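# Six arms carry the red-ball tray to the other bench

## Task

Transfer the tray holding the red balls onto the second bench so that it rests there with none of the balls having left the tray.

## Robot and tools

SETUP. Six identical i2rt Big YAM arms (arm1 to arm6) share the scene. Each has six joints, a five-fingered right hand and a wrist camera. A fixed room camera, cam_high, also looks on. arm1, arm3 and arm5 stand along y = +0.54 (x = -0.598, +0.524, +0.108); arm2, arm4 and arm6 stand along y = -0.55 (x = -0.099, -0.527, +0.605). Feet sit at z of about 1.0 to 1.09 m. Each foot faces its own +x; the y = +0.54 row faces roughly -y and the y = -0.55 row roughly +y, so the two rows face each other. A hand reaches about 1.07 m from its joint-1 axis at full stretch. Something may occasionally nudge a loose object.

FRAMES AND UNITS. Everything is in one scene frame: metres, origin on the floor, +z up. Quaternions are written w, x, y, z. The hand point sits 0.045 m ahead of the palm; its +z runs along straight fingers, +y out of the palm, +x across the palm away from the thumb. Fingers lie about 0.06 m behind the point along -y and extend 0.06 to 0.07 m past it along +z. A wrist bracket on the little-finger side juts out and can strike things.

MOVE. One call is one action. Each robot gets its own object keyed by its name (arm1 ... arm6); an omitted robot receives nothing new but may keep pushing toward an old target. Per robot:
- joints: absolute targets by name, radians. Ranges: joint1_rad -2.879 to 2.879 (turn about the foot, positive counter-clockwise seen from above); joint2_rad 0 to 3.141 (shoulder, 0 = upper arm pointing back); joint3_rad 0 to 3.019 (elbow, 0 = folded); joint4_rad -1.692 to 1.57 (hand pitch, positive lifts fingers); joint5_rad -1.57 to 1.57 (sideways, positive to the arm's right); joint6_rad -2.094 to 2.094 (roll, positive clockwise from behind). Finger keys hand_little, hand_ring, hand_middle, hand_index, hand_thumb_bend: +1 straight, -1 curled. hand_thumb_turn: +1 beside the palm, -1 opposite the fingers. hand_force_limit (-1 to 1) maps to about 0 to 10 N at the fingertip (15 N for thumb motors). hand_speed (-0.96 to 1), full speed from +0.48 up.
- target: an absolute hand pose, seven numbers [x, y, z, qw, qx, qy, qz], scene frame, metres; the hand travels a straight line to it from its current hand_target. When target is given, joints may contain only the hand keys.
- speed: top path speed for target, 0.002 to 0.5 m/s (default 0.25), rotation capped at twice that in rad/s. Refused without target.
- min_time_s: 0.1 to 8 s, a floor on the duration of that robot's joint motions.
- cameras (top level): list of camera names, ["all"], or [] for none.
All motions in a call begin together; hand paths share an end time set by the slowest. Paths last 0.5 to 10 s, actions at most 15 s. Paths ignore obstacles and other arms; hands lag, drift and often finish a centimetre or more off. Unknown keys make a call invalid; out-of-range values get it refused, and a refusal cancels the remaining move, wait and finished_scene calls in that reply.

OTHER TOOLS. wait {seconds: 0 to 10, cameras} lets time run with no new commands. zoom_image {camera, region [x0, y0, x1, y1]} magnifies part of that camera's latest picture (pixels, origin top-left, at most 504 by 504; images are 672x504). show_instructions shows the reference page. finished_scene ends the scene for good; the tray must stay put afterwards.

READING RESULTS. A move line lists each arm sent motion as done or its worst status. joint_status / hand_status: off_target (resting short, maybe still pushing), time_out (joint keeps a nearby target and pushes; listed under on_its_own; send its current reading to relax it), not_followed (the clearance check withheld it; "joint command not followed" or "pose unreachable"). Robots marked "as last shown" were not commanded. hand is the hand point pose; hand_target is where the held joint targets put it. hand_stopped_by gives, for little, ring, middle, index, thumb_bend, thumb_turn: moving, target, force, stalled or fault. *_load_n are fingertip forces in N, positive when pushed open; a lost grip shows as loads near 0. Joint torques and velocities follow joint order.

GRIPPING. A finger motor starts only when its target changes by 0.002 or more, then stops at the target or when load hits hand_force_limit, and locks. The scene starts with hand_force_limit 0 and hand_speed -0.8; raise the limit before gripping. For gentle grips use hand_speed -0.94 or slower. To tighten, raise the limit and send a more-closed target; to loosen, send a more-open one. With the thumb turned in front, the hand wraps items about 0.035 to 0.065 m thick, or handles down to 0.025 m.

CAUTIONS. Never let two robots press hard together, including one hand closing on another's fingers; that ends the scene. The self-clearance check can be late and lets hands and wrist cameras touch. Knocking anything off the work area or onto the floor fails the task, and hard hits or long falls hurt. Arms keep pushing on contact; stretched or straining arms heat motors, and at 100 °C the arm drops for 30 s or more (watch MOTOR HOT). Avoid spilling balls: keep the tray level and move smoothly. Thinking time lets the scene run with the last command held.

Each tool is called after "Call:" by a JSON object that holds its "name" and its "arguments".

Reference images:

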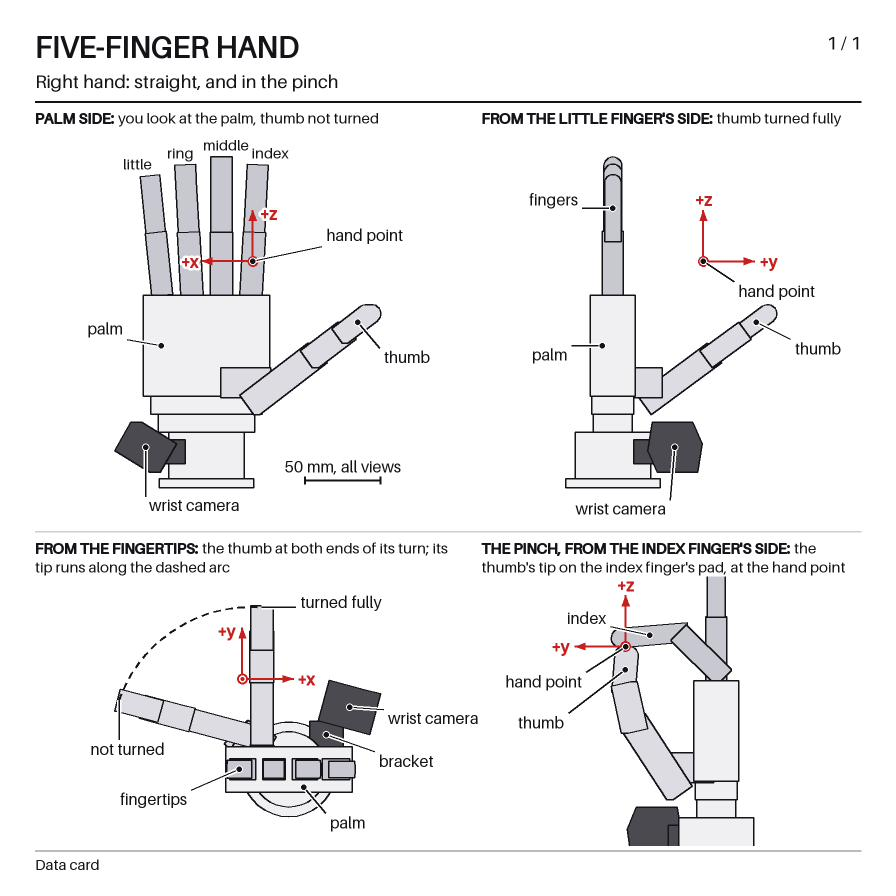

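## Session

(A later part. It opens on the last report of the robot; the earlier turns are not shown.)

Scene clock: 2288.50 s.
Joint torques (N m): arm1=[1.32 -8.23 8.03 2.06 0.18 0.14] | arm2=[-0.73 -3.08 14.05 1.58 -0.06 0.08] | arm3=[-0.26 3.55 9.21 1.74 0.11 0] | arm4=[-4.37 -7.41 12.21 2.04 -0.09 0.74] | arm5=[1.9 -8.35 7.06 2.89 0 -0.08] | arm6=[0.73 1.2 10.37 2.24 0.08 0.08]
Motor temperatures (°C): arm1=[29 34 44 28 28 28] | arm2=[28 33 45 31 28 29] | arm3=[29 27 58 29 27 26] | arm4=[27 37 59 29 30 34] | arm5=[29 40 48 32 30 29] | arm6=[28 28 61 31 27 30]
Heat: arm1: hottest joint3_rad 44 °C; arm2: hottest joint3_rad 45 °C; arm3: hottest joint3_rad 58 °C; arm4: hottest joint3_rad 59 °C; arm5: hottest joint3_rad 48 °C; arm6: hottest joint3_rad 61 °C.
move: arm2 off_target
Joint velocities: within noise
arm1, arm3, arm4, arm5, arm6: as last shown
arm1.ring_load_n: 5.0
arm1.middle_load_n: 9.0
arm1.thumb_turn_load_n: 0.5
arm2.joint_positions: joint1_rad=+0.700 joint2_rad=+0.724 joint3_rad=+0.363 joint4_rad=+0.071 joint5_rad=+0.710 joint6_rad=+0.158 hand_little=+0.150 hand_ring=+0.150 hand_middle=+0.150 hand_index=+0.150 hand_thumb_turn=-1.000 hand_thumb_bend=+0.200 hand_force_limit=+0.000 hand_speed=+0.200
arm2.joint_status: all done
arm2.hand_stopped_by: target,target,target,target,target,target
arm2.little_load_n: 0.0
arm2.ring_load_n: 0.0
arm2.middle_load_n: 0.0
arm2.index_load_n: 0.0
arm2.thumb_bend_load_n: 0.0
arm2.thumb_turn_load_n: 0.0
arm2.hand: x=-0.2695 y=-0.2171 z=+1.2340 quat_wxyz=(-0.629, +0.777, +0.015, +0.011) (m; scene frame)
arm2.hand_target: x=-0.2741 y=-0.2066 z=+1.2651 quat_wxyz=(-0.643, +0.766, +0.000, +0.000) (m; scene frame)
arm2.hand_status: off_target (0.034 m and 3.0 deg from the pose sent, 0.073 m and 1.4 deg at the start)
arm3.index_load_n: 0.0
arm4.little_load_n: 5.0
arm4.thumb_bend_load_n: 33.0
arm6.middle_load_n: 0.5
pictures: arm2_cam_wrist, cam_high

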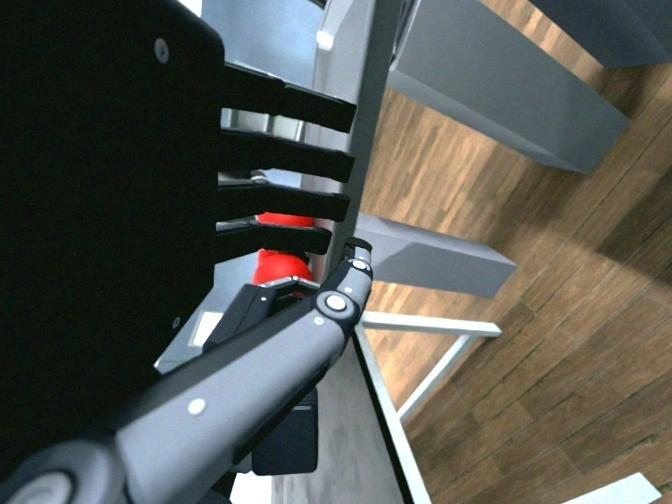

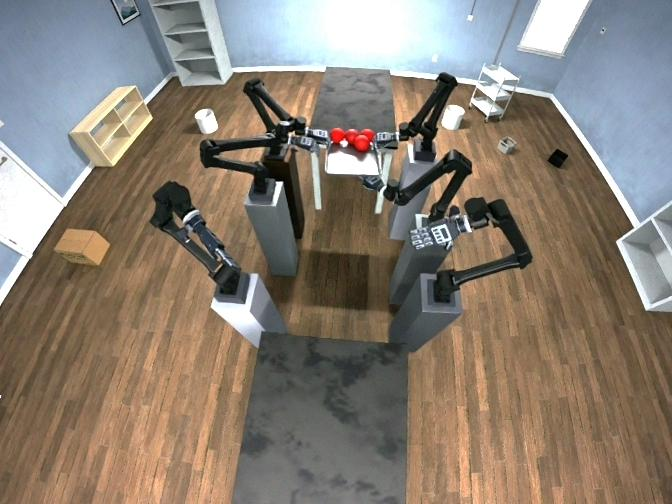

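Call:
{"name": "move", "arguments": {"arm2": {"target": [-0.278, -0.200, 1.290, -0.643, 0.766, 0, 0], "speed": 0.15}}}

Call:
{"name": "move", "arguments": {"arm2": {"target": [-0.278, -0.143, 1.290, -0.643, 0.766, 0, 0], "speed": 0.15}}}

Call:
{"name": "move", "arguments": {"arm2": {"target": [-0.278, -0.145, 1.235, -0.643, 0.766, 0, 0], "speed": 0.15}, "cameras": ["arm2_cam_wrist"]}}

Call:
{"name": "zoom_image", "arguments": {"camera": "arm2_cam_wrist", "region": [220, 130, 470, 400]}}

Scene clock: 2300.17 s.
Joint torques (N m): arm1=[1.32 -8.29 8.05 2.06 0.18 0.14] | arm2=[-0.79 -3.43 14.49 1.5 -0.05 0.06] | arm3=[-0.21 3.43 9.22 1.77 0.11 0] | arm4=[-4.42 -7.18 12.18 2.07 -0.09 0.72] | arm5=[1.9 -8.35 7.04 2.91 0 -0.08] | arm6=[0.67 0.91 10.4 2.19 0.07 0.07]
Motor temperatures (°C): arm1=[29 33 44 28 28 28] | arm2=[28 32 48 31 28 29] | arm3=[29 27 58 29 27 26] | arm4=[27 38 59 29 30 34] | arm5=[29 40 48 32 30 29] | arm6=[28 28 61 31 27 30]
Heat: arm1: hottest joint3_rad 44 °C; arm2: hottest joint3_rad 48 °C; arm3: hottest joint3_rad 58 °C; arm4: hottest joint3_rad 59 °C; arm5: hottest joint3_rad 48 °C; arm6: hottest joint3_rad 61 °C.
move: arm2 off_target
Joint velocities: within noise
arm1, arm3, arm4, arm5, arm6: as last shown
arm1.ring_load_n: 4.5
arm1.thumb_bend_load_n: 13.0
arm1.thumb_turn_load_n: 1.0
arm2.joint_positions: joint1_rad=+0.694 joint2_rad=+0.722 joint3_rad=+0.425 joint4_rad=+0.002 joint5_rad=+0.705 joint6_rad=+0.158 hand_little=+0.150 hand_ring=+0.150 hand_middle=+0.150 hand_index=+0.150 hand_thumb_turn=-1.000 hand_thumb_bend=+0.200 hand_force_limit=+0.000 hand_speed=+0.200
arm2.joint_status: not commanded
arm2.hand_stopped_by: target,target,target,target,target,target
arm2.little_load_n: 0.0
arm2.ring_load_n: 0.0
arm2.middle_load_n: 0.0
arm2.index_load_n: -0.5
arm2.thumb_bend_load_n: 0.0
arm2.thumb_turn_load_n: 0.0
arm2.hand: x=-0.2733 y=-0.2116 z=+1.2555 quat_wxyz=(-0.627, +0.779, +0.016, +0.012) (m; scene frame)
arm2.hand_target: x=-0.2770 y=-0.2017 z=+1.2899 quat_wxyz=(-0.643, +0.766, +0.000, +0.000) (m; scene frame)
arm2.hand_status: off_target (0.037 m and 3.3 deg from the pose sent, 0.059 m and 3.0 deg at the start)
arm4.little_load_n: 4.5
arm4.ring_load_n: 3.5
arm4.thumb_bend_load_n: 32.5
arm5.middle_load_n: 0.5
arm5.thumb_turn_load_n: 0.5
arm6.middle_load_n: 0.0
pictures: none

Scene clock: 2301.40 s.
Joint torques (N m): arm1=[1.26 -8.23 8.06 2.07 0.18 0.14] | arm2=[-0.73 -3.84 14.37 2.74 -0.09 -0.08] | arm3=[-0.26 3.43 9.2 1.76 0.11 0] | arm4=[-4.78 -7.82 12.18 2.24 -0.1 0.74] | arm5=[1.9 -8.41 7.02 2.89 0.01 -0.08] | arm6=[0.62 1.32 10.41 2.28 0.09 0.07]
Motor temperatures (°C): arm1=[29 33 44 28 28 28] | arm2=[28 32 48 31 28 29] | arm3=[29 27 58 29 27 26] | arm4=[27 38 59 29 30 34] | arm5=[29 40 48 32 30 29] | arm6=[28 28 61 31 27 30]
Heat: arm1: hottest joint3_rad 44 °C; arm2: hottest joint3_rad 48 °C; arm3: hottest joint3_rad 58 °C; arm4: hottest joint3_rad 59 °C; arm5: hottest joint3_rad 48 °C; arm6: hottest joint3_rad 61 °C.
move: arm2 off_target
Joint velocities: within noise
arm1, arm3, arm4, arm5, arm6: as last shown
arm1.little_load_n: -1.5
arm1.thumb_bend_load_n: 12.5
arm2.joint_positions: joint1_rad=+0.555 joint2_rad=+0.877 joint3_rad=+0.493 joint4_rad=+0.105 joint5_rad=+0.571 joint6_rad=+0.133 hand_little=+0.150 hand_ring=+0.150 hand_middle=+0.150 hand_index=+0.150 hand_thumb_turn=-1.000 hand_thumb_bend=+0.200 hand_force_limit=+0.000 hand_speed=+0.200
arm2.joint_status: not commanded
arm2.hand_stopped_by: target,target,target,target,target,target
arm2.little_load_n: 0.0
arm2.ring_load_n: 0.0
arm2.middle_load_n: 0.0
arm2.index_load_n: 0.0
arm2.thumb_bend_load_n: 0.0
arm2.thumb_turn_load_n: 0.0
arm2.hand: x=-0.2714 y=-0.1619 z=+1.2579 quat_wxyz=(-0.623, +0.782, +0.009, +0.008) (m; scene frame)
arm2.hand_target: x=-0.2767 y=-0.1456 z=+1.2904 quat_wxyz=(-0.643, +0.766, +0.000, +0.000) (m; scene frame)
arm2.hand_status: off_target (0.038 m and 3.2 deg from the pose sent, 0.077 m and 3.3 deg at the start)
arm4.ring_load_n: 3.0
arm4.middle_load_n: 7.5
arm4.thumb_bend_load_n: 33.0
arm4.thumb_turn_load_n: 5.5
arm5.middle_load_n: 0.0
arm5.thumb_turn_load_n: 0.0
pictures: none

Scene clock: 2302.63 s.
Joint torques (N m): arm1=[1.32 -8.29 8.05 2.04 0.18 0.15] | arm2=[-0.38 -4.13 9.4 2.82 0.01 -0.04] | arm3=[-0.21 3.49 9.21 1.77 0.11 0] | arm4=[-4.42 -7.24 12.18 2.06 -0.08 0.72] | arm5=[1.9 -8.35 7.05 2.91 0 -0.08] | arm6=[0.67 0.97 10.43 2.22 0.09 0.07]
Motor temperatures (°C): arm1=[29 33 44 28 28 28] | arm2=[28 32 48 31 28 29] | arm3=[29 27 58 29 27 26] | arm4=[27 38 59 29 30 34] | arm5=[29 40 48 32 30 29] | arm6=[28 28 61 31 27 30]
Heat: arm1: hottest joint3_rad 44 °C; arm2: hottest joint3_rad 48 °C; arm3: hottest joint3_rad 58 °C; arm4: hottest joint3_rad 59 °C; arm5: hottest joint3_rad 48 °C; arm6: hottest joint3_rad 61 °C.
move: arm2 done
Joint velocities: within noise
arm1, arm3, arm4, arm5, arm6: as last shown
arm2.joint_positions: joint1_rad=+0.555 joint2_rad=+0.981 joint3_rad=+0.436 joint4_rad=+0.313 joint5_rad=+0.571 joint6_rad=+0.133 hand_little=+0.150 hand_ring=+0.150 hand_middle=+0.150 hand_index=+0.150 hand_thumb_turn=-1.000 hand_thumb_bend=+0.200 hand_force_limit=+0.000 hand_speed=+0.200
arm2.joint_status: not commanded
arm2.hand_stopped_by: target,target,target,target,target,target
arm2.little_load_n: 0.0
arm2.ring_load_n: 0.0
arm2.middle_load_n: -0.5
arm2.index_load_n: 0.0
arm2.thumb_bend_load_n: 0.0
arm2.thumb_turn_load_n: 0.0
arm2.hand: x=-0.2790 y=-0.1502 z=+1.2319 quat_wxyz=(-0.638, +0.770, +0.001, -0.002) (m; scene frame)
arm2.hand_target: x=-0.2778 y=-0.1452 z=+1.2350 quat_wxyz=(-0.643, +0.766, +0.000, +0.000) (m; scene frame)
arm2.hand_status: done (0.006 m and 0.8 deg from the pose sent, 0.029 m and 3.3 deg at the start)
arm4.middle_load_n: 7.0
arm4.thumb_bend_load_n: 32.5
arm4.thumb_turn_load_n: 5.0
pictures: arm2_cam_wrist

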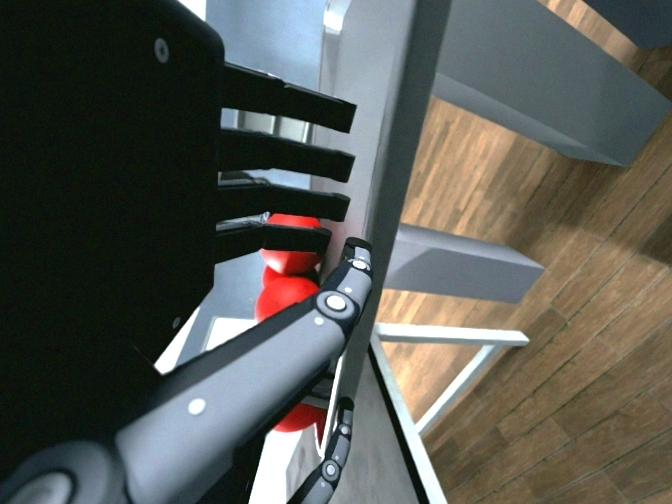

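Scaled by 1.867.

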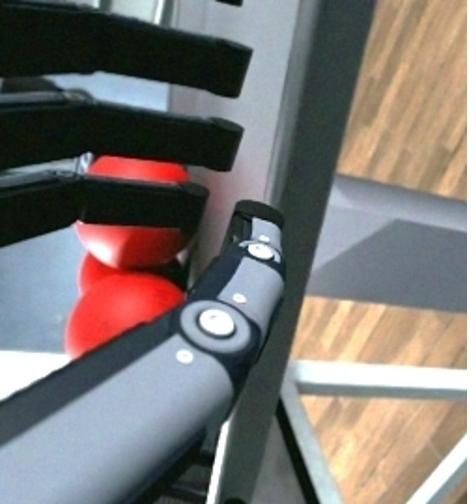

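Call:
{"name": "move", "arguments": {"arm2": {"target": [-0.278, -0.1535, 1.230, -0.643, 0.766, 0, 0], "speed": 0.1}}}

Call:
{"name": "move", "arguments": {"arm2": {"target": [-0.278, -0.1535, 1.205, -0.643, 0.766, 0, 0], "speed": 0.1}, "cameras": ["arm2_cam_wrist"]}}

Call:
{"name": "zoom_image", "arguments": {"camera": "arm2_cam_wrist", "region": [220, 130, 470, 400]}}

Scene clock: 2323.23 s.
Joint torques (N m): arm1=[1.26 -8.23 8.03 2.07 0.18 0.14] | arm2=[1.03 -5.19 9.07 2.81 0.22 0] | arm3=[-0.15 3.43 9.21 1.76 0.11 0] | arm4=[-4.37 -7.3 12.26 2.02 -0.08 0.71] | arm5=[2.02 -8.41 7.05 2.92 0 -0.08] | arm6=[0.62 1.2 10.3 2.24 0.09 0.07]
Motor temperatures (°C): arm1=[29 33 45 28 28 28] | arm2=[28 32 47 32 28 29] | arm3=[29 27 58 29 27 26] | arm4=[27 38 59 29 30 34] | arm5=[29 40 48 32 30 29] | arm6=[28 28 61 31 27 30]
Heat: arm1: hottest joint3_rad 45 °C; arm2: hottest joint3_rad 47 °C; arm3: hottest joint3_rad 58 °C; arm4: hottest joint3_rad 59 °C; arm5: hottest joint3_rad 48 °C; arm6: hottest joint3_rad 61 °C.
move: arm2 done
Joint velocities: within noise
arm1, arm3, arm5, arm6: as last shown
arm1.little_load_n: -1.0
arm1.thumb_bend_load_n: 13.0
arm2.joint_positions: joint1_rad=+0.555 joint2_rad=+0.981 joint3_rad=+0.416 joint4_rad=+0.318 joint5_rad=+0.583 joint6_rad=+0.133 hand_little=+0.150 hand_ring=+0.150 hand_middle=+0.150 hand_index=+0.150 hand_thumb_turn=-1.000 hand_thumb_bend=+0.200 hand_force_limit=+0.000 hand_speed=+0.200
arm2.joint_status: not commanded
arm2.hand_stopped_by: target,target,target,target,target,target
arm2.little_load_n: 0.0
arm2.ring_load_n: 0.0
arm2.middle_load_n: 0.0
arm2.index_load_n: 0.0
arm2.thumb_bend_load_n: 0.0
arm2.thumb_turn_load_n: 0.0
arm2.hand: x=-0.2735 y=-0.1544 z=+1.2219 quat_wxyz=(-0.634, +0.773, +0.000, +0.005) (m; scene frame)
arm2.hand_target: x=-0.2778 y=-0.1536 z=+1.2299 quat_wxyz=(-0.643, +0.766, +0.000, +0.000) (m; scene frame)
arm2.hand_status: done (0.009 m and 1.5 deg from the pose sent, 0.004 m and 0.8 deg at the start)
arm3.little_load_n: -0.5
arm4.joint_positions: joint1_rad=-0.581 joint2_rad=+1.017 joint3_rad=+0.478 joint4_rad=+0.239 joint5_rad=-0.639 joint6_rad=-0.185 hand_little=-0.243 hand_ring=-0.183 hand_middle=-0.164 hand_index=-0.217 hand_thumb_turn=-1.000 hand_thumb_bend=+0.156 hand_force_limit=+0.500 hand_speed=-0.930
arm4.joint_status: not commanded
arm4.hand_stopped_by: force,force,force,force,target,target
arm4.little_load_n: 4.5
arm4.ring_load_n: 3.0
arm4.middle_load_n: 7.0
arm4.index_load_n: 5.0
arm4.thumb_bend_load_n: 33.0
arm4.thumb_turn_load_n: 5.5
arm4.hand: x=-0.4072 y=-0.1491 z=+1.1950 quat_wxyz=(-0.616, +0.788, +0.024, -0.011) (m; scene frame)
arm4.hand_target: x=-0.3912 y=-0.1435 z=+1.2394 quat_wxyz=(-0.644, +0.765, +0.002, +0.000) (m; scene frame)
arm4.hand_status: not commanded
pictures: none

Scene clock: 2324.37 s.
Joint torques (N m): arm1=[1.38 -8.29 8.06 2.06 0.18 0.14] | arm2=[1.14 -3.84 8.24 2.58 0.2 0] | arm3=[-0.21 3.43 9.21 1.77 0.11 0] | arm4=[-4.25 -7.53 12.23 2.09 -0.08 0.73] | arm5=[1.96 -8.47 7.05 2.91 0 -0.08] | arm6=[0.56 1.2 10.4 2.17 0.08 0.06]
Motor temperatures (°C): arm1=[29 33 45 28 28 28] | arm2=[28 32 47 32 28 29] | arm3=[29 27 58 29 27 26] | arm4=[27 38 59 29 30 34] | arm5=[29 40 48 32 30 29] | arm6=[28 28 61 31 27 30]
Heat: arm1: hottest joint3_rad 45 °C; arm2: hottest joint3_rad 47 °C; arm3: hottest joint3_rad 58 °C; arm4: hottest joint3_rad 59 °C; arm5: hottest joint3_rad 48 °C; arm6: hottest joint3_rad 61 °C.
move: arm2 done
Joint velocities: within noise
arm1, arm3, arm4, arm6: as last shown
arm1.thumb_bend_load_n: 12.5
arm2.joint_positions: joint1_rad=+0.555 joint2_rad=+1.028 joint3_rad=+0.378 joint4_rad=+0.434 joint5_rad=+0.584 joint6_rad=+0.133 hand_little=+0.150 hand_ring=+0.150 hand_middle=+0.150 hand_index=+0.150 hand_thumb_turn=-1.000 hand_thumb_bend=+0.200 hand_force_limit=+0.000 hand_speed=+0.200
arm2.joint_status: not commanded
arm2.hand_stopped_by: target,target,target,target,target,target
arm2.little_load_n: 1.0
arm2.ring_load_n: 0.0
arm2.middle_load_n: 0.0
arm2.index_load_n: 0.0
arm2.thumb_bend_load_n: 0.0
arm2.thumb_turn_load_n: 0.0
arm2.hand: x=-0.2743 y=-0.1528 z=+1.2095 quat_wxyz=(-0.644, +0.765, -0.006, -0.001) (m; scene frame)
arm2.hand_target: x=-0.2779 y=-0.1536 z=+1.2050 quat_wxyz=(-0.643, +0.766, +0.000, +0.000) (m; scene frame)
arm2.hand_status: done (0.006 m and 0.7 deg from the pose sent, 0.018 m and 1.5 deg at the start)
arm3.little_load_n: 0.0
arm4.index_load_n: 4.5
arm4.thumb_turn_load_n: 5.0
arm5.joint_positions: joint1_rad=-0.167 joint2_rad=+1.468 joint3_rad=+0.413 joint4_rad=+1.105 joint5_rad=+0.561 joint6_rad=-0.047 hand_little=+1.000 hand_ring=+1.000 hand_middle=+1.000 hand_index=+1.000 hand_thumb_turn=-1.000 hand_thumb_bend=+0.000 hand_force_limit=+0.000 hand_speed=+0.200
arm5.joint_status: not commanded
arm5.hand_stopped_by: target,target,target,target,target,target
arm5.little_load_n: 0.0
arm5.ring_load_n: 0.0
arm5.middle_load_n: 0.0
arm5.index_load_n: 0.0
arm5.thumb_bend_load_n: 0.0
arm5.thumb_turn_load_n: 0.0
arm5.hand: x=-0.0785 y=+0.0850 z=+1.1441 quat_wxyz=(+0.277, -0.260, -0.643, +0.665) (m; scene frame)
arm5.hand_target: x=-0.0781 y=+0.0783 z=+1.1629 quat_wxyz=(+0.279, -0.256, -0.626, +0.682) (m; scene frame)
arm5.hand_status: not commanded
pictures: arm2_cam_wrist

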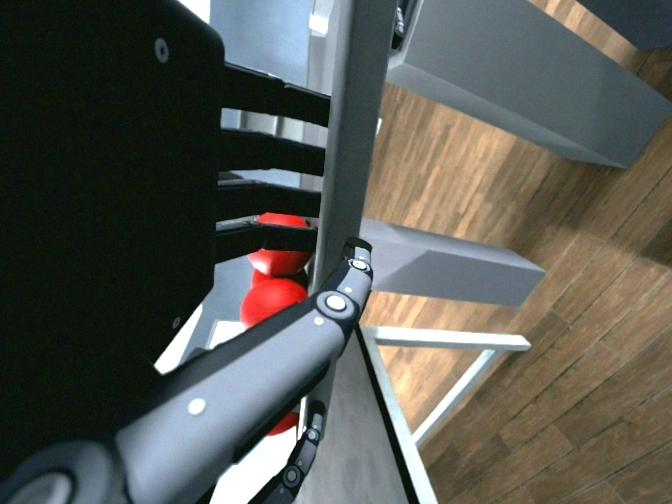

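Scaled by 1.867.

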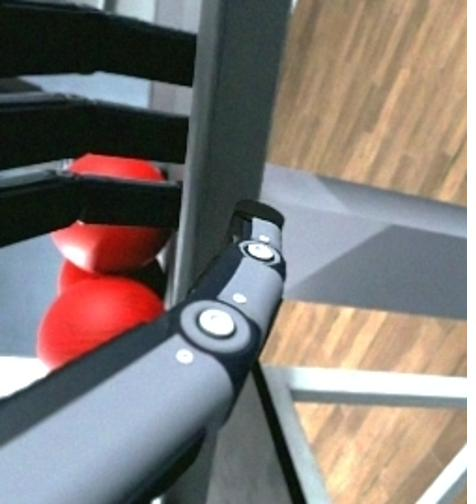

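Call:
{"name": "move", "arguments": {"arm2": {"joints": {"hand_little": -0.7, "hand_ring": -0.7, "hand_middle": -0.7, "hand_index": -0.7, "hand_speed": -0.93, "hand_force_limit": -0.3}, "target": [-0.278, -0.1510, 1.205, -0.643, 0.766, 0, 0], "speed": 0.1}}}

Call:
{"name": "move", "arguments": {"arm2": {"joints": {"hand_little": -0.75, "hand_ring": -0.75, "hand_middle": -0.75, "hand_index": -0.75, "hand_speed": -0.93, "hand_force_limit": 0.5}}, "cameras": ["arm2_cam_wrist"]}}

Call:
{"name": "zoom_image", "arguments": {"camera": "arm2_cam_wrist", "region": [220, 130, 470, 400]}}

Scene clock: 2334.50 s.
Joint torques (N m): arm1=[1.26 -8.29 8.02 2.06 0.2 0.14] | arm2=[0.73 -4.01 8.58 2.19 0 -0.01] | arm3=[-0.26 3.43 9.21 1.76 0.11 0] | arm4=[-4.54 -7.36 12.14 2.13 -0.07 0.74] | arm5=[1.79 -8.41 7.04 2.92 0 -0.08] | arm6=[0.67 1.26 10.37 2.25 0.08 0.07]
Motor temperatures (°C): arm1=[29 33 45 28 28 28] | arm2=[28 32 46 32 28 29] | arm3=[29 27 58 29 27 26] | arm4=[27 38 59 29 30 34] | arm5=[29 40 48 32 30 29] | arm6=[28 28 61 31 27 30]
Heat: arm1: hottest joint3_rad 45 °C; arm2: hottest joint3_rad 46 °C; arm3: hottest joint3_rad 58 °C; arm4: hottest joint3_rad 59 °C; arm5: hottest joint3_rad 48 °C; arm6: hottest joint3_rad 61 °C.
move: arm2 off_target
Joint velocities: within noise
arm1.joint_positions: joint1_rad=+0.826 joint2_rad=+1.225 joint3_rad=+0.453 joint4_rad=+0.497 joint5_rad=+0.787 joint6_rad=+0.161 hand_little=-0.298 hand_ring=-0.222 hand_middle=-0.181 hand_index=-0.225 hand_thumb_turn=-1.000 hand_thumb_bend=+0.154 hand_force_limit=+0.600 hand_speed=-0.930
arm1.joint_status: not commanded
arm1.hand_stopped_by: force,force,force,force,target,target
arm1.little_load_n: -1.0
arm1.ring_load_n: 4.5
arm1.middle_load_n: 9.0
arm1.index_load_n: 7.5
arm1.thumb_bend_load_n: 12.0
arm1.thumb_turn_load_n: 1.0
arm1.hand: x=-0.3582 y=+0.1497 z=+1.2060 quat_wxyz=(+0.022, +0.009, -0.774, +0.632) (m; scene frame)
arm1.hand_target: x=-0.3451 y=+0.1501 z=+1.2200 quat_wxyz=(+0.003, +0.006, -0.766, +0.643) (m; scene frame)
arm1.hand_status: not commanded
arm2.joint_positions: joint1_rad=+0.555 joint2_rad=+1.036 joint3_rad=+0.378 joint4_rad=+0.448 joint5_rad=+0.584 joint6_rad=+0.133 hand_little=+0.132 hand_ring=+0.093 hand_middle=+0.054 hand_index=-0.019 hand_thumb_turn=-1.000 hand_thumb_bend=+0.200 hand_force_limit=-0.300 hand_speed=-0.930
arm2.joint_status: hand_little off_target (ended at +0.132, target -0.700); hand_ring off_target (ended at +0.093, target -0.700); hand_middle off_target (ended at +0.054, target -0.700); hand_index off_target (ended at -0.019, target -0.700); the others done
arm2.hand_stopped_by: force,force,force,force,target,target
arm2.little_load_n: 0.0
arm2.ring_load_n: 0.0
arm2.middle_load_n: 1.0
arm2.index_load_n: 3.5
arm2.thumb_bend_load_n: 0.0
arm2.thumb_turn_load_n: 0.0
arm2.hand: x=-0.2752 y=-0.1514 z=+1.2094 quat_wxyz=(-0.646, +0.764, -0.007, -0.002) (m; scene frame)
arm2.hand_target: x=-0.2779 y=-0.1511 z=+1.2051 quat_wxyz=(-0.643, +0.766, +0.000, +0.000) (m; scene frame)
arm2.hand_status: done (0.005 m and 0.9 deg from the pose sent, 0.006 m and 0.7 deg at the start)
arm3.joint_positions: joint1_rad=+0.131 joint2_rad=+0.610 joint3_rad=+1.382 joint4_rad=-1.436 joint5_rad=+0.089 joint6_rad=-1.113 hand_little=+1.000 hand_ring=+1.000 hand_middle=+1.000 hand_index=+1.000 hand_thumb_turn=+1.000 hand_thumb_bend=+1.000 hand_force_limit=+0.000 hand_speed=-0.800
arm3.joint_status: not commanded
arm3.hand_stopped_by: target,target,target,target,target,target
arm3.little_load_n: -0.5
arm3.ring_load_n: 0.0
arm3.middle_load_n: 0.0
arm3.index_load_n: 0.0
arm3.thumb_bend_load_n: 0.0
arm3.thumb_turn_load_n: 0.0
arm3.hand: x=+0.4881 y=+0.3367 z=+1.4687 quat_wxyz=(+0.245, +0.500, -0.746, +0.365) (m; scene frame)
arm3.hand_target: x=+0.4880 y=+0.3372 z=+1.4793 quat_wxyz=(+0.250, +0.496, -0.742, +0.376) (m; scene frame)
arm3.hand_status: not commanded
arm4, arm5: as last shown
arm4.little_load_n: 3.5
arm4.ring_load_n: 2.5
arm4.index_load_n: 5.0
arm4.thumb_turn_load_n: 5.5
arm4.hand: x=-0.4073 y=-0.1491 z=+1.1950 quat_wxyz=(-0.616, +0.788, +0.024, -0.011) (m; scene frame)
arm5.index_load_n: -0.5
arm5.hand: x=-0.0783 y=+0.0849 z=+1.1441 quat_wxyz=(+0.277, -0.260, -0.643, +0.665) (m; scene frame)
arm5.hand_target: x=-0.0780 y=+0.0782 z=+1.1629 quat_wxyz=(+0.279, -0.256, -0.626, +0.682) (m; scene frame)
arm6.joint_positions: joint1_rad=-0.493 joint2_rad=+0.613 joint3_rad=+1.441 joint4_rad=-1.236 joint5_rad=+0.146 joint6_rad=-1.234 hand_little=+1.000 hand_ring=+1.000 hand_middle=+1.000 hand_index=+1.000 hand_thumb_turn=+1.000 hand_thumb_bend=+1.000 hand_force_limit=+0.000 hand_speed=-0.800
arm6.joint_status: not commanded
arm6.hand_stopped_by: target,target,target,target,target,target
arm6.little_load_n: 0.0
arm6.ring_load_n: 0.0
arm6.middle_load_n: 0.0
arm6.index_load_n: 0.0
arm6.thumb_bend_load_n: 0.0
arm6.thumb_turn_load_n: 0.0
arm6.hand: x=+0.7739 y=-0.3801 z=+1.6091 quat_wxyz=(-0.317, +0.787, +0.279, +0.449) (m; scene frame)
arm6.hand_target: x=+0.7729 y=-0.3820 z=+1.6204 quat_wxyz=(-0.325, +0.781, +0.276, +0.457) (m; scene frame)
arm6.hand_status: not commanded
pictures: none

Scene clock: 2335.63 s.
Joint torques (N m): arm1=[1.32 -8.53 8.06 1.72 0.39 0.11] | arm2=[0.67 -4.6 8.54 1.54 0.16 -0.02] | arm3=[-0.21 3.49 9.21 1.74 0.11 0] | arm4=[-4.37 -7.36 12.19 2.43 0.18 0.53] | arm5=[1.79 -8.41 7.06 2.62 0 -0.03] | arm6=[0.85 1.38 10.41 2.19 0.09 0.09]
Motor temperatures (°C): arm1=[29 33 45 28 28 28] | arm2=[28 32 46 32 28 29] | arm3=[29 27 58 29 27 26] | arm4=[27 38 59 29 30 34] | arm5=[29 40 48 32 30 29] | arm6=[28 28 61 31 27 30]
Heat: arm1: hottest joint3_rad 45 °C; arm2: hottest joint3_rad 46 °C; arm3: hottest joint3_rad 58 °C; arm4: hottest joint3_rad 59 °C; arm5: hottest joint3_rad 48 °C; arm6: hottest joint3_rad 61 °C.
move: arm2 off_target
Joint velocities: within noise
arm1, arm3, arm4, arm5, arm6: as last shown
arm1.joint_positions: joint1_rad=+0.826 joint2_rad=+1.227 joint3_rad=+0.453 joint4_rad=+0.506 joint5_rad=+0.782 joint6_rad=+0.164 hand_little=-0.298 hand_ring=-0.223 hand_middle=-0.181 hand_index=-0.224 hand_thumb_turn=-1.000 hand_thumb_bend=+0.154 hand_force_limit=+0.600 hand_speed=-0.930
arm1.little_load_n: -1.5
arm1.ring_load_n: 1.0
arm1.middle_load_n: 9.5
arm1.index_load_n: 14.5
arm1.thumb_bend_load_n: 10.5
arm1.thumb_turn_load_n: 3.5
arm1.hand: x=-0.3562 y=+0.1492 z=+1.2069 quat_wxyz=(+0.017, +0.008, -0.773, +0.634) (m; scene frame)
arm1.hand_target: x=-0.3450 y=+0.1501 z=+1.2200 quat_wxyz=(+0.003, +0.006, -0.766, +0.643) (m; scene frame)
arm2.joint_positions: joint1_rad=+0.555 joint2_rad=+1.044 joint3_rad=+0.378 joint4_rad=+0.463 joint5_rad=+0.580 joint6_rad=+0.133 hand_little=-0.016 hand_ring=-0.016 hand_middle=-0.029 hand_index=-0.095 hand_thumb_turn=-1.000 hand_thumb_bend=+0.200 hand_force_limit=+0.500 hand_speed=-0.930
arm2.joint_status: hand_little off_target (ended at -0.016, target -0.750); hand_ring off_target (ended at -0.016, target -0.750); hand_middle off_target (ended at -0.029, target -0.750); hand_index off_target (ended at -0.095, target -0.750); the others done
arm2.hand_stopped_by: force,force,force,force,target,target
arm2.little_load_n: 8.0
arm2.ring_load_n: 4.0
arm2.middle_load_n: 1.0
arm2.index_load_n: 0.5
arm2.thumb_bend_load_n: 0.0
arm2.thumb_turn_load_n: 0.5
arm2.hand: x=-0.2770 y=-0.1502 z=+1.2098 quat_wxyz=(-0.648, +0.762, -0.007, -0.005) (m; scene frame)
arm2.hand_target: x=-0.2778 y=-0.1511 z=+1.2049 quat_wxyz=(-0.643, +0.766, +0.000, +0.000) (m; scene frame)
arm2.hand_status: not commanded
arm3.little_load_n: 0.0
arm4.joint_positions: joint1_rad=-0.581 joint2_rad=+1.015 joint3_rad=+0.478 joint4_rad=+0.231 joint5_rad=-0.646 joint6_rad=-0.165 hand_little=-0.244 hand_ring=-0.184 hand_middle=-0.164 hand_index=-0.217 hand_thumb_turn=-1.000 hand_thumb_bend=+0.156 hand_force_limit=+0.500 hand_speed=-0.930
arm4.little_load_n: 1.0
arm4.ring_load_n: 1.0
arm4.middle_load_n: 6.5
arm4.index_load_n: 7.0
arm4.thumb_turn_load_n: 6.5
arm4.hand: x=-0.4100 y=-0.1501 z=+1.1952 quat_wxyz=(-0.614, +0.789, +0.016, -0.021) (m; scene frame)
arm4.hand_target: x=-0.3912 y=-0.1435 z=+1.2395 quat_wxyz=(-0.644, +0.765, +0.002, +0.000) (m; scene frame)
arm5.joint_positions: joint1_rad=-0.166 joint2_rad=+1.468 joint3_rad=+0.413 joint4_rad=+1.112 joint5_rad=+0.561 joint6_rad=-0.052 hand_little=+1.000 hand_ring=+1.000 hand_middle=+1.000 hand_index=+1.000 hand_thumb_turn=-1.000 hand_thumb_bend=+0.000 hand_force_limit=+0.000 hand_speed=+0.200
arm5.hand: x=-0.0781 y=+0.0846 z=+1.1458 quat_wxyz=(+0.278, -0.258, -0.641, +0.667) (m; scene frame)
arm5.hand_target: x=-0.0781 y=+0.0783 z=+1.1629 quat_wxyz=(+0.279, -0.256, -0.626, +0.682) (m; scene frame)
pictures: arm2_cam_wrist

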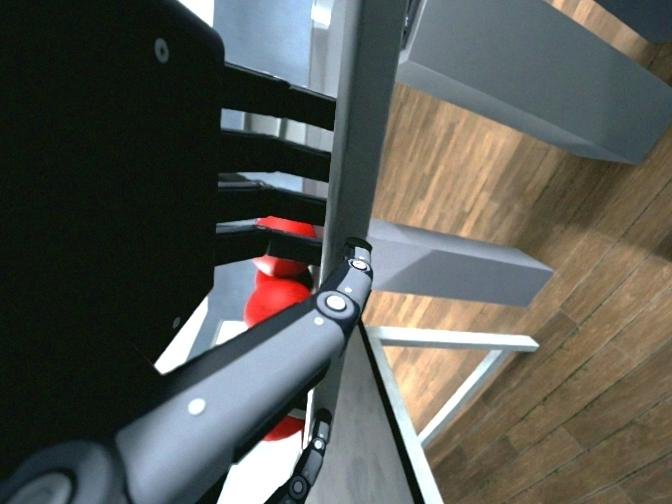

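Scaled by 1.867.

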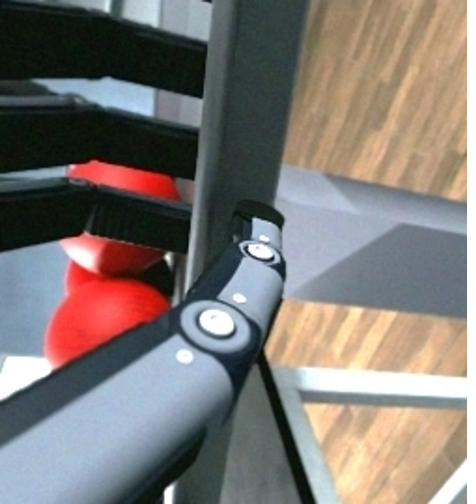

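Call:
{"name": "move", "arguments": {"arm2": {"joints": {"hand_little": -0.8, "hand_ring": -0.8, "hand_middle": -0.8, "hand_index": -0.8, "hand_speed": -0.93, "hand_force_limit": 0.5}, "target": [-0.278, -0.1460, 1.205, -0.643, 0.766, 0, 0], "speed": 0.1}}}

Call:
{"name": "move", "arguments": {"arm2": {"joints": {"hand_little": -0.85, "hand_ring": -0.85, "hand_middle": -0.85, "hand_index": -0.85, "hand_speed": -0.93, "hand_force_limit": 0.6}}, "cameras": ["arm2_cam_wrist"]}}

Call:
{"name": "zoom_image", "arguments": {"camera": "arm2_cam_wrist", "region": [220, 130, 470, 400]}}

Scene clock: 2343.30 s.
Joint torques (N m): arm1=[1.32 -8.64 7.91 1.72 0.44 0.09] | arm2=[0.44 -4.54 8.51 1.55 -0.07 -0.04] | arm3=[-0.21 3.49 9.21 1.76 0.11 0.01] | arm4=[-4.54 -7.36 12.27 2.43 0.27 0.47] | arm5=[1.67 -8.41 7.05 2.51 0.01 -0.01] | arm6=[0.56 1.03 10.41 2.17 0.09 0.07]
Motor temperatures (°C): arm1=[29 33 45 28 28 28] | arm2=[28 32 46 31 28 29] | arm3=[29 27 58 29 27 26] | arm4=[27 37 59 29 30 33] | arm5=[29 40 48 32 30 29] | arm6=[28 28 61 31 27 30]
Heat: arm1: hottest joint3_rad 45 °C; arm2: hottest joint3_rad 46 °C; arm3: hottest joint3_rad 58 °C; arm4: hottest joint3_rad 59 °C; arm5: hottest joint3_rad 48 °C; arm6: hottest joint3_rad 61 °C.
move: arm2 off_target
Joint velocities: within noise
arm1, arm3, arm4, arm5, arm6: as last shown
arm1.joint_positions: joint1_rad=+0.826 joint2_rad=+1.229 joint3_rad=+0.455 joint4_rad=+0.506 joint5_rad=+0.780 joint6_rad=+0.166 hand_little=-0.298 hand_ring=-0.223 hand_middle=-0.181 hand_index=-0.224 hand_thumb_turn=-1.000 hand_thumb_bend=+0.154 hand_force_limit=+0.600 hand_speed=-0.930
arm1.ring_load_n: 0.0
arm1.index_load_n: 15.0
arm1.thumb_turn_load_n: 4.0
arm1.hand: x=-0.3554 y=+0.1487 z=+1.2072 quat_wxyz=(+0.016, +0.008, -0.773, +0.634) (m; scene frame)
arm1.hand_target: x=-0.3451 y=+0.1501 z=+1.2199 quat_wxyz=(+0.003, +0.006, -0.766, +0.643) (m; scene frame)
arm2.joint_positions: joint1_rad=+0.549 joint2_rad=+1.059 joint3_rad=+0.387 joint4_rad=+0.471 joint5_rad=+0.575 joint6_rad=+0.133 hand_little=-0.017 hand_ring=-0.099 hand_middle=-0.100 hand_index=-0.191 hand_thumb_turn=-1.000 hand_thumb_bend=+0.200 hand_force_limit=+0.500 hand_speed=-0.930
arm2.joint_status: hand_little off_target (ended at -0.017, target -0.800); hand_ring off_target (ended at -0.099, target -0.800); hand_middle off_target (ended at -0.100, target -0.800); hand_index off_target (ended at -0.191, target -0.800); the others done
arm2.hand_stopped_by: force,force,force,force,target,target
arm2.little_load_n: 0.0
arm2.ring_load_n: 6.0
arm2.middle_load_n: 0.0
arm2.index_load_n: 7.5
arm2.thumb_bend_load_n: 0.0
arm2.thumb_turn_load_n: 0.0
arm2.hand: x=-0.2775 y=-0.1455 z=+1.2108 quat_wxyz=(-0.649, +0.761, -0.008, -0.006) (m; scene frame)
arm2.hand_target: x=-0.2779 y=-0.1460 z=+1.2051 quat_wxyz=(-0.643, +0.766, +0.000, +0.000) (m; scene frame)
arm2.hand_status: done (0.006 m and 1.4 deg from the pose sent, 0.007 m and 1.2 deg at the start)
arm4.joint_positions: joint1_rad=-0.581 joint2_rad=+1.014 joint3_rad=+0.478 joint4_rad=+0.229 joint5_rad=-0.646 joint6_rad=-0.159 hand_little=-0.244 hand_ring=-0.184 hand_middle=-0.164 hand_index=-0.217 hand_thumb_turn=-1.000 hand_thumb_bend=+0.156 hand_force_limit=+0.500 hand_speed=-0.930
arm4.ring_load_n: 1.5
arm4.middle_load_n: 7.0
arm4.thumb_bend_load_n: 32.0
arm4.thumb_turn_load_n: 6.0
arm4.hand: x=-0.4106 y=-0.1503 z=+1.1951 quat_wxyz=(-0.614, +0.789, +0.014, -0.023) (m; scene frame)
arm5.joint_positions: joint1_rad=-0.166 joint2_rad=+1.468 joint3_rad=+0.413 joint4_rad=+1.114 joint5_rad=+0.561 joint6_rad=-0.053 hand_little=+1.000 hand_ring=+1.000 hand_middle=+1.000 hand_index=+1.000 hand_thumb_turn=-1.000 hand_thumb_bend=+0.000 hand_force_limit=+0.000 hand_speed=+0.200
arm5.index_load_n: 0.0
arm5.hand: x=-0.0782 y=+0.0846 z=+1.1463 quat_wxyz=(+0.278, -0.258, -0.640, +0.668) (m; scene frame)
pictures: none

Scene clock: 2344.33 s.
Joint torques (N m): arm1=[1.32 -8.76 7.87 1.7 0.45 0.08] | arm2=[0.56 -4.78 8.34 1.5 0.12 -0.04] | arm3=[-0.26 3.43 9.2 1.76 0.11 0] | arm4=[-4.6 -7.47 12.18 2.48 0.34 0.41] | arm5=[1.79 -8.41 7.02 2.5 0 -0.01] | arm6=[0.62 1.2 10.37 2.22 0.1 0.07]
Motor temperatures (°C): arm1=[29 33 44 28 28 28] | arm2=[28 32 46 31 28 29] | arm3=[29 27 58 29 27 26] | arm4=[27 37 59 29 30 33] | arm5=[29 40 48 32 30 29] | arm6=[28 28 61 31 27 30]
Heat: arm1: hottest joint3_rad 44 °C; arm2: hottest joint3_rad 46 °C; arm3: hottest joint3_rad 58 °C; arm4: hottest joint3_rad 59 °C; arm5: hottest joint3_rad 48 °C; arm6: hottest joint3_rad 61 °C.
move: arm2 off_target
Joint velocities: within noise
arm1, arm3, arm4, arm5, arm6: as last shown
arm1.joint_positions: joint1_rad=+0.826 joint2_rad=+1.229 joint3_rad=+0.455 joint4_rad=+0.506 joint5_rad=+0.780 joint6_rad=+0.167 hand_little=-0.298 hand_ring=-0.223 hand_middle=-0.181 hand_index=-0.224 hand_thumb_turn=-1.000 hand_thumb_bend=+0.154 hand_force_limit=+0.600 hand_speed=-0.930
arm1.little_load_n: -0.5
arm1.index_load_n: 16.5
arm1.thumb_bend_load_n: 10.0
arm1.hand: x=-0.3554 y=+0.1487 z=+1.2071 quat_wxyz=(+0.016, +0.007, -0.773, +0.634) (m; scene frame)
arm2.joint_positions: joint1_rad=+0.547 joint2_rad=+1.061 joint3_rad=+0.389 joint4_rad=+0.473 joint5_rad=+0.570 joint6_rad=+0.133 hand_little=-0.139 hand_ring=-0.116 hand_middle=-0.130 hand_index=-0.196 hand_thumb_turn=-1.000 hand_thumb_bend=+0.200 hand_force_limit=+0.600 hand_speed=-0.930
arm2.joint_status: hand_little off_target (ended at -0.139, target -0.850); hand_ring off_target (ended at -0.116, target -0.850); hand_middle off_target (ended at -0.130, target -0.850); hand_index off_target (ended at -0.196, target -0.850); the others done
arm2.hand_stopped_by: force,force,force,force,target,target
arm2.little_load_n: 8.5
arm2.ring_load_n: 2.5
arm2.middle_load_n: 5.5
arm2.index_load_n: 0.0
arm2.thumb_bend_load_n: 0.0
arm2.thumb_turn_load_n: 0.5
arm2.hand: x=-0.2782 y=-0.1449 z=+1.2109 quat_wxyz=(-0.648, +0.761, -0.008, -0.007) (m; scene frame)
arm2.hand_target: x=-0.2779 y=-0.1461 z=+1.2050 quat_wxyz=(-0.643, +0.766, +0.000, +0.000) (m; scene frame)
arm2.hand_status: not commanded
arm4.joint_positions: joint1_rad=-0.581 joint2_rad=+1.014 joint3_rad=+0.478 joint4_rad=+0.229 joint5_rad=-0.649 joint6_rad=-0.155 hand_little=-0.244 hand_ring=-0.184 hand_middle=-0.164 hand_index=-0.217 hand_thumb_turn=-1.000 hand_thumb_bend=+0.156 hand_force_limit=+0.500 hand_speed=-0.930
arm4.little_load_n: 0.5
arm4.ring_load_n: 1.0
arm4.middle_load_n: 6.5
arm4.index_load_n: 8.0
arm4.hand: x=-0.4113 y=-0.1504 z=+1.1953 quat_wxyz=(-0.614, +0.789, +0.013, -0.025) (m; scene frame)
arm4.hand_target: x=-0.3912 y=-0.1435 z=+1.2394 quat_wxyz=(-0.644, +0.765, +0.002, +0.000) (m; scene frame)
arm5.joint_positions: joint1_rad=-0.166 joint2_rad=+1.468 joint3_rad=+0.413 joint4_rad=+1.114 joint5_rad=+0.561 joint6_rad=-0.054 hand_little=+1.000 hand_ring=+1.000 hand_middle=+1.000 hand_index=+1.000 hand_thumb_turn=-1.000 hand_thumb_bend=+0.000 hand_force_limit=+0.000 hand_speed=+0.200
arm5.little_load_n: -0.5
arm5.hand: x=-0.0782 y=+0.0846 z=+1.1463 quat_wxyz=(+0.278, -0.258, -0.641, +0.668) (m; scene frame)
pictures: arm2_cam_wrist

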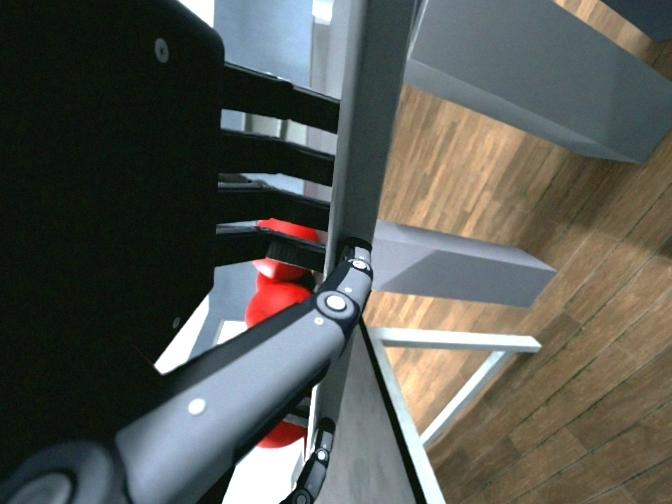

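Scaled by 1.867.

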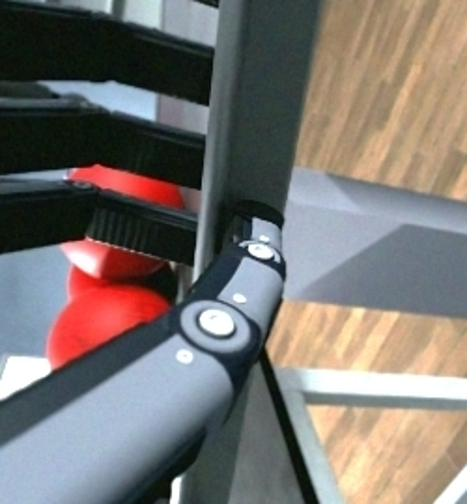

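Call:
{"name": "move", "arguments": {"arm2": {"joints": {"hand_little": -0.95, "hand_ring": -0.95, "hand_middle": -0.95, "hand_index": -0.95, "hand_force_limit": 0.6, "hand_speed": -0.93}, "target": [-0.278, -0.140, 1.200, -0.643, 0.766, 0, 0], "speed": 0.05}, "cameras": ["cam_high", "arm2_cam_wrist"]}}

Scene clock: 2392.03 s.
Joint torques (N m): arm1=[1.32 -8.76 7.84 1.7 0.32 0.08] | arm2=[-0.09 -3.72 8.44 1.76 -0.25 -0.03] | arm3=[-0.26 3.43 9.2 1.76 0.11 0] | arm4=[-4.01 -7.3 12.16 2.52 0.25 0.41] | arm5=[1.73 -8.23 7.05 2.5 0.01 0] | arm6=[0.73 1.14 10.35 2.25 0.09 0.07]
Motor temperatures (°C): arm1=[28 33 42 28 28 28] | arm2=[28 32 45 31 28 29] | arm3=[29 27 58 29 27 26] | arm4=[27 36 60 29 30 33] | arm5=[29 40 48 32 30 28] | arm6=[28 28 61 31 27 30]
Heat: arm1: hottest joint3_rad 42 °C; arm2: hottest joint3_rad 45 °C; arm3: hottest joint3_rad 58 °C; arm4: hottest joint3_rad 60 °C; arm5: hottest joint3_rad 48 °C; arm6: hottest joint3_rad 61 °C.
move: arm2 off_target
Joint velocities: within noise
arm1, arm3, arm4, arm5, arm6: as last shown
arm1.joint_positions: joint1_rad=+0.826 joint2_rad=+1.230 joint3_rad=+0.456 joint4_rad=+0.506 joint5_rad=+0.783 joint6_rad=+0.167 hand_little=-0.298 hand_ring=-0.223 hand_middle=-0.181 hand_index=-0.224 hand_thumb_turn=-1.000 hand_thumb_bend=+0.154 hand_force_limit=+0.600 hand_speed=-0.930
arm1.little_load_n: -1.0
arm1.middle_load_n: 9.0
arm1.index_load_n: 13.0
arm1.thumb_bend_load_n: 10.5
arm1.thumb_turn_load_n: 3.0
arm1.hand: x=-0.3556 y=+0.1482 z=+1.2076 quat_wxyz=(+0.016, +0.006, -0.773, +0.634) (m; scene frame)
arm1.hand_target: x=-0.3450 y=+0.1501 z=+1.2200 quat_wxyz=(+0.003, +0.006, -0.766, +0.643) (m; scene frame)
arm2.joint_positions: joint1_rad=+0.543 joint2_rad=+1.078 joint3_rad=+0.390 joint4_rad=+0.499 joint5_rad=+0.568 joint6_rad=+0.129 hand_little=-0.139 hand_ring=-0.146 hand_middle=-0.141 hand_index=-0.238 hand_thumb_turn=-1.000 hand_thumb_bend=+0.201 hand_force_limit=+0.600 hand_speed=-0.930
arm2.joint_status: hand_little off_target (ended at -0.139, target -0.950); hand_ring off_target (ended at -0.146, target -0.950); hand_middle off_target (ended at -0.141, target -0.950); hand_index off_target (ended at -0.238, target -0.950); the others done
arm2.hand_stopped_by: force,force,force,force,target,target
arm2.little_load_n: 0.0
arm2.ring_load_n: 3.0
arm2.middle_load_n: 0.0
arm2.index_load_n: 4.0
arm2.thumb_bend_load_n: 3.0
arm2.thumb_turn_load_n: -0.5
arm2.hand: x=-0.2786 y=-0.1415 z=+1.2106 quat_wxyz=(-0.652, +0.758, -0.009, -0.008) (m; scene frame)
arm2.hand_target: x=-0.2779 y=-0.1405 z=+1.2001 quat_wxyz=(-0.643, +0.766, +0.000, +0.000) (m; scene frame)
arm2.hand_status: off_target (0.011 m and 1.9 deg from the pose sent, 0.012 m and 1.5 deg at the start)
arm4.joint_positions: joint1_rad=-0.581 joint2_rad=+1.014 joint3_rad=+0.478 joint4_rad=+0.228 joint5_rad=-0.647 joint6_rad=-0.153 hand_little=-0.244 hand_ring=-0.184 hand_middle=-0.164 hand_index=-0.217 hand_thumb_turn=-1.000 hand_thumb_bend=+0.156 hand_force_limit=+0.500 hand_speed=-0.930
arm4.little_load_n: 3.5
arm4.ring_load_n: 3.0
arm4.middle_load_n: 8.0
arm4.index_load_n: 7.0
arm4.thumb_bend_load_n: 31.5
arm4.thumb_turn_load_n: 5.0
arm4.hand: x=-0.4112 y=-0.1504 z=+1.1951 quat_wxyz=(-0.613, +0.789, +0.012, -0.026) (m; scene frame)
arm5.joint_positions: joint1_rad=-0.166 joint2_rad=+1.468 joint3_rad=+0.413 joint4_rad=+1.116 joint5_rad=+0.561 joint6_rad=-0.054 hand_little=+1.000 hand_ring=+1.000 hand_middle=+1.000 hand_index=+1.000 hand_thumb_turn=-1.000 hand_thumb_bend=+0.000 hand_force_limit=+0.000 hand_speed=+0.200
arm5.middle_load_n: -0.5
arm5.hand: x=-0.0783 y=+0.0845 z=+1.1466 quat_wxyz=(+0.279, -0.258, -0.640, +0.668) (m; scene frame)
pictures: arm2_cam_wrist, cam_high

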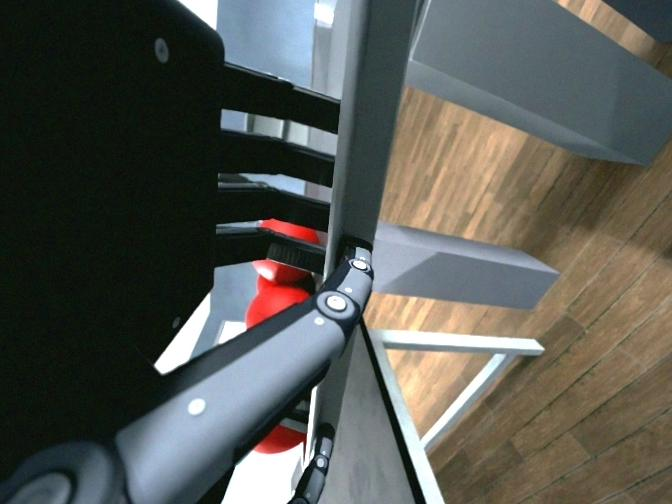

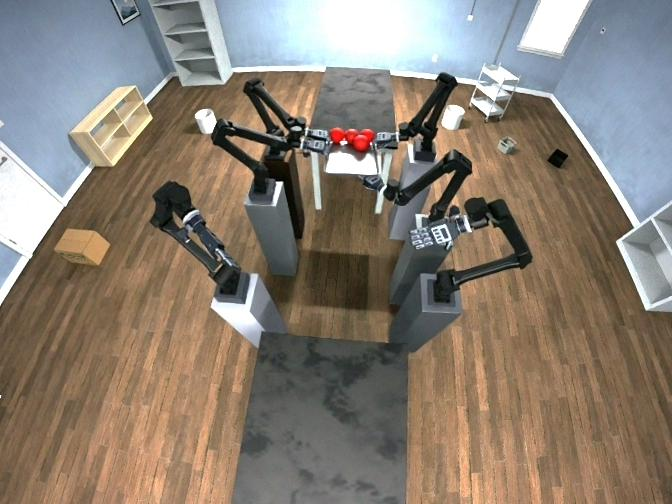

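Call:
{"name": "move", "arguments": {"arm2": {"joints": {"hand_little": -0.85, "hand_ring": -0.85, "hand_middle": -0.85, "hand_index": -0.85, "hand_force_limit": 0.9, "hand_speed": -0.9}, "target": [-0.278, -0.136, 1.197, -0.643, 0.766, 0, 0], "speed": 0.05}, "cameras": ["arm2_cam_wrist"]}}

Scene clock: 2398.60 s.
Joint torques (N m): arm1=[1.38 -8.7 7.8 1.7 0.31 0.08] | arm2=[-0.15 -3.37 8.44 1.7 -0.04 0.08] | arm3=[-0.26 3.43 9.21 1.78 0.11 0] | arm4=[-4.72 -7.06 12.25 2.5 0.31 0.38] | arm5=[1.79 -8.47 7.04 2.5 0 -0.01] | arm6=[0.38 1.26 10.4 2.17 0.08 0.07]
Motor temperatures (°C): arm1=[28 33 42 28 28 28] | arm2=[28 32 45 31 28 29] | arm3=[29 27 58 29 27 26] | arm4=[27 36 60 29 30 33] | arm5=[29 40 48 32 30 28] | arm6=[28 28 61 31 27 30]
Heat: arm1: hottest joint3_rad 42 °C; arm2: hottest joint3_rad 45 °C; arm3: hottest joint3_rad 58 °C; arm4: hottest joint3_rad 60 °C; arm5: hottest joint3_rad 48 °C; arm6: hottest joint3_rad 61 °C.
move: arm2 off_target
Joint velocities: within noise
arm1, arm3, arm4, arm5, arm6: as last shown
arm1.middle_load_n: 8.5
arm1.index_load_n: 13.5
arm1.thumb_turn_load_n: 3.5
arm2.joint_positions: joint1_rad=+0.536 joint2_rad=+1.092 joint3_rad=+0.392 joint4_rad=+0.519 joint5_rad=+0.555 joint6_rad=+0.116 hand_little=-0.238 hand_ring=-0.208 hand_middle=-0.212 hand_index=-0.291 hand_thumb_turn=-1.000 hand_thumb_bend=+0.202 hand_force_limit=+0.900 hand_speed=-0.900
arm2.joint_status: hand_little off_target (ended at -0.238, target -0.850); hand_ring off_target (ended at -0.208, target -0.850); hand_middle off_target (ended at -0.212, target -0.850); hand_index off_target (ended at -0.291, target -0.850); the others done
arm2.hand_stopped_by: force,force,force,force,target,target
arm2.little_load_n: 9.5
arm2.ring_load_n: 6.0
arm2.middle_load_n: 10.0
arm2.index_load_n: 5.0
arm2.thumb_bend_load_n: 10.0
arm2.thumb_turn_load_n: -1.5
arm2.hand: x=-0.2789 y=-0.1380 z=+1.2101 quat_wxyz=(-0.654, +0.757, -0.004, -0.007) (m; scene frame)
arm2.hand_target: x=-0.2778 y=-0.1366 z=+1.1973 quat_wxyz=(-0.643, +0.766, +0.000, +0.000) (m; scene frame)
arm2.hand_status: off_target (0.013 m and 1.9 deg from the pose sent, 0.015 m and 1.9 deg at the start)
arm4.joint_positions: joint1_rad=-0.581 joint2_rad=+1.014 joint3_rad=+0.478 joint4_rad=+0.228 joint5_rad=-0.648 joint6_rad=-0.152 hand_little=-0.244 hand_ring=-0.184 hand_middle=-0.164 hand_index=-0.217 hand_thumb_turn=-1.000 hand_thumb_bend=+0.156 hand_force_limit=+0.500 hand_speed=-0.930
arm4.little_load_n: 2.5
arm4.ring_load_n: 2.5
arm4.index_load_n: 8.5
arm4.thumb_turn_load_n: 5.5
arm4.hand: x=-0.4115 y=-0.1505 z=+1.1952 quat_wxyz=(-0.613, +0.789, +0.012, -0.026) (m; scene frame)
pictures: arm2_cam_wrist

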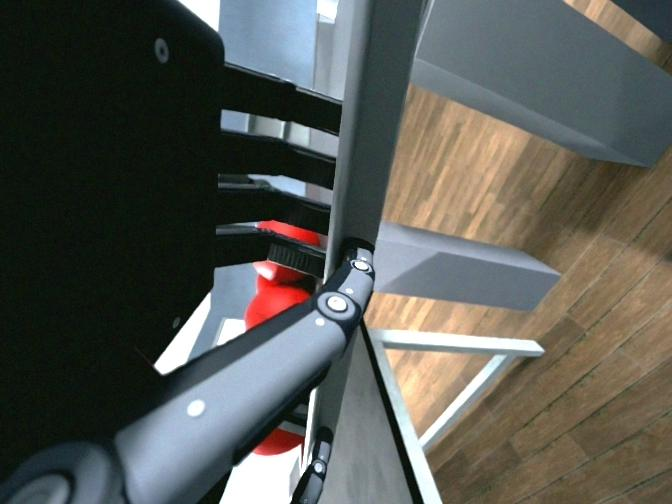

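Call:
{"name": "move", "arguments": {"arm2": {"joints": {"hand_little": -0.9, "hand_ring": -0.9, "hand_middle": -0.9, "hand_index": -0.9, "hand_force_limit": 1.0, "hand_speed": -0.88}, "target": [-0.278, -0.134, 1.200, -0.643, 0.766, 0, 0], "speed": 0.05}}}

Call:
{"name": "zoom_image", "arguments": {"camera": "cam_high", "region": [280, 90, 440, 220]}}

Scene clock: 2404.67 s.
Joint torques (N m): arm1=[1.32 -8.76 7.82 1.69 0.32 0.08] | arm2=[-0.26 -3.66 9.16 1.26 0.04 0.07] | arm3=[-0.21 3.37 9.22 1.74 0.11 0.01] | arm4=[-4.6 -7.36 12.11 2.58 0.34 0.38] | arm5=[1.79 -8.47 7.02 2.5 0 0] | arm6=[0.62 1.14 10.39 2.17 0.07 0.06]
Motor temperatures (°C): arm1=[28 33 42 28 28 28] | arm2=[28 32 45 31 28 29] | arm3=[29 27 58 29 27 26] | arm4=[27 36 60 29 30 33] | arm5=[29 40 48 32 30 28] | arm6=[28 28 61 31 27 30]
Heat: arm1: hottest joint3_rad 42 °C; arm2: hottest joint3_rad 45 °C; arm3: hottest joint3_rad 58 °C; arm4: hottest joint3_rad 60 °C; arm5: hottest joint3_rad 48 °C; arm6: hottest joint3_rad 61 °C.
move: arm2 off_target
Joint velocities: within noise
arm1, arm3, arm5, arm6: as last shown
arm1.index_load_n: 14.0
arm2.joint_positions: joint1_rad=+0.533 joint2_rad=+1.093 joint3_rad=+0.392 joint4_rad=+0.520 joint5_rad=+0.549 joint6_rad=+0.115 hand_little=-0.247 hand_ring=-0.227 hand_middle=-0.219 hand_index=-0.308 hand_thumb_turn=-1.000 hand_thumb_bend=+0.203 hand_force_limit=+1.000 hand_speed=-0.880
arm2.joint_status: hand_little off_target (ended at -0.247, target -0.900); hand_ring off_target (ended at -0.227, target -0.900); hand_middle off_target (ended at -0.219, target -0.900); hand_index off_target (ended at -0.308, target -0.900); the others done
arm2.hand_stopped_by: force,force,force,force,target,target
arm2.little_load_n: 8.0
arm2.ring_load_n: 12.0
arm2.middle_load_n: 10.0
arm2.index_load_n: 12.5
arm2.thumb_bend_load_n: 12.0
arm2.thumb_turn_load_n: -1.0
arm2.hand: x=-0.2790 y=-0.1378 z=+1.2099 quat_wxyz=(-0.653, +0.757, -0.002, -0.009) (m; scene frame)
arm2.hand_target: x=-0.2779 y=-0.1345 z=+1.2002 quat_wxyz=(-0.643, +0.766, +0.000, +0.000) (m; scene frame)
arm2.hand_status: off_target (0.011 m and 1.9 deg from the pose sent, 0.011 m and 1.9 deg at the start)
arm4.joint_positions: joint1_rad=-0.581 joint2_rad=+1.014 joint3_rad=+0.478 joint4_rad=+0.228 joint5_rad=-0.649 joint6_rad=-0.152 hand_little=-0.244 hand_ring=-0.184 hand_middle=-0.164 hand_index=-0.217 hand_thumb_turn=-1.000 hand_thumb_bend=+0.156 hand_force_limit=+0.500 hand_speed=-0.930
arm4.joint_status: not commanded
arm4.hand_stopped_by: force,force,force,force,target,target
arm4.little_load_n: 2.0
arm4.ring_load_n: 2.5
arm4.middle_load_n: 8.5
arm4.index_load_n: 8.5
arm4.thumb_bend_load_n: 31.5
arm4.thumb_turn_load_n: 5.5
arm4.hand: x=-0.4116 y=-0.1505 z=+1.1952 quat_wxyz=(-0.613, +0.789, +0.012, -0.026) (m; scene frame)
arm4.hand_target: x=-0.3912 y=-0.1435 z=+1.2394 quat_wxyz=(-0.644, +0.765, +0.002, +0.000) (m; scene frame)
arm4.hand_status: not commanded
arm5.middle_load_n: 0.0
pictures: none

This scene's latest camera images include none from cam_high. They are from: arm2_cam_wrist. cam_high's image comes with the result of a call that names it in "cameras".


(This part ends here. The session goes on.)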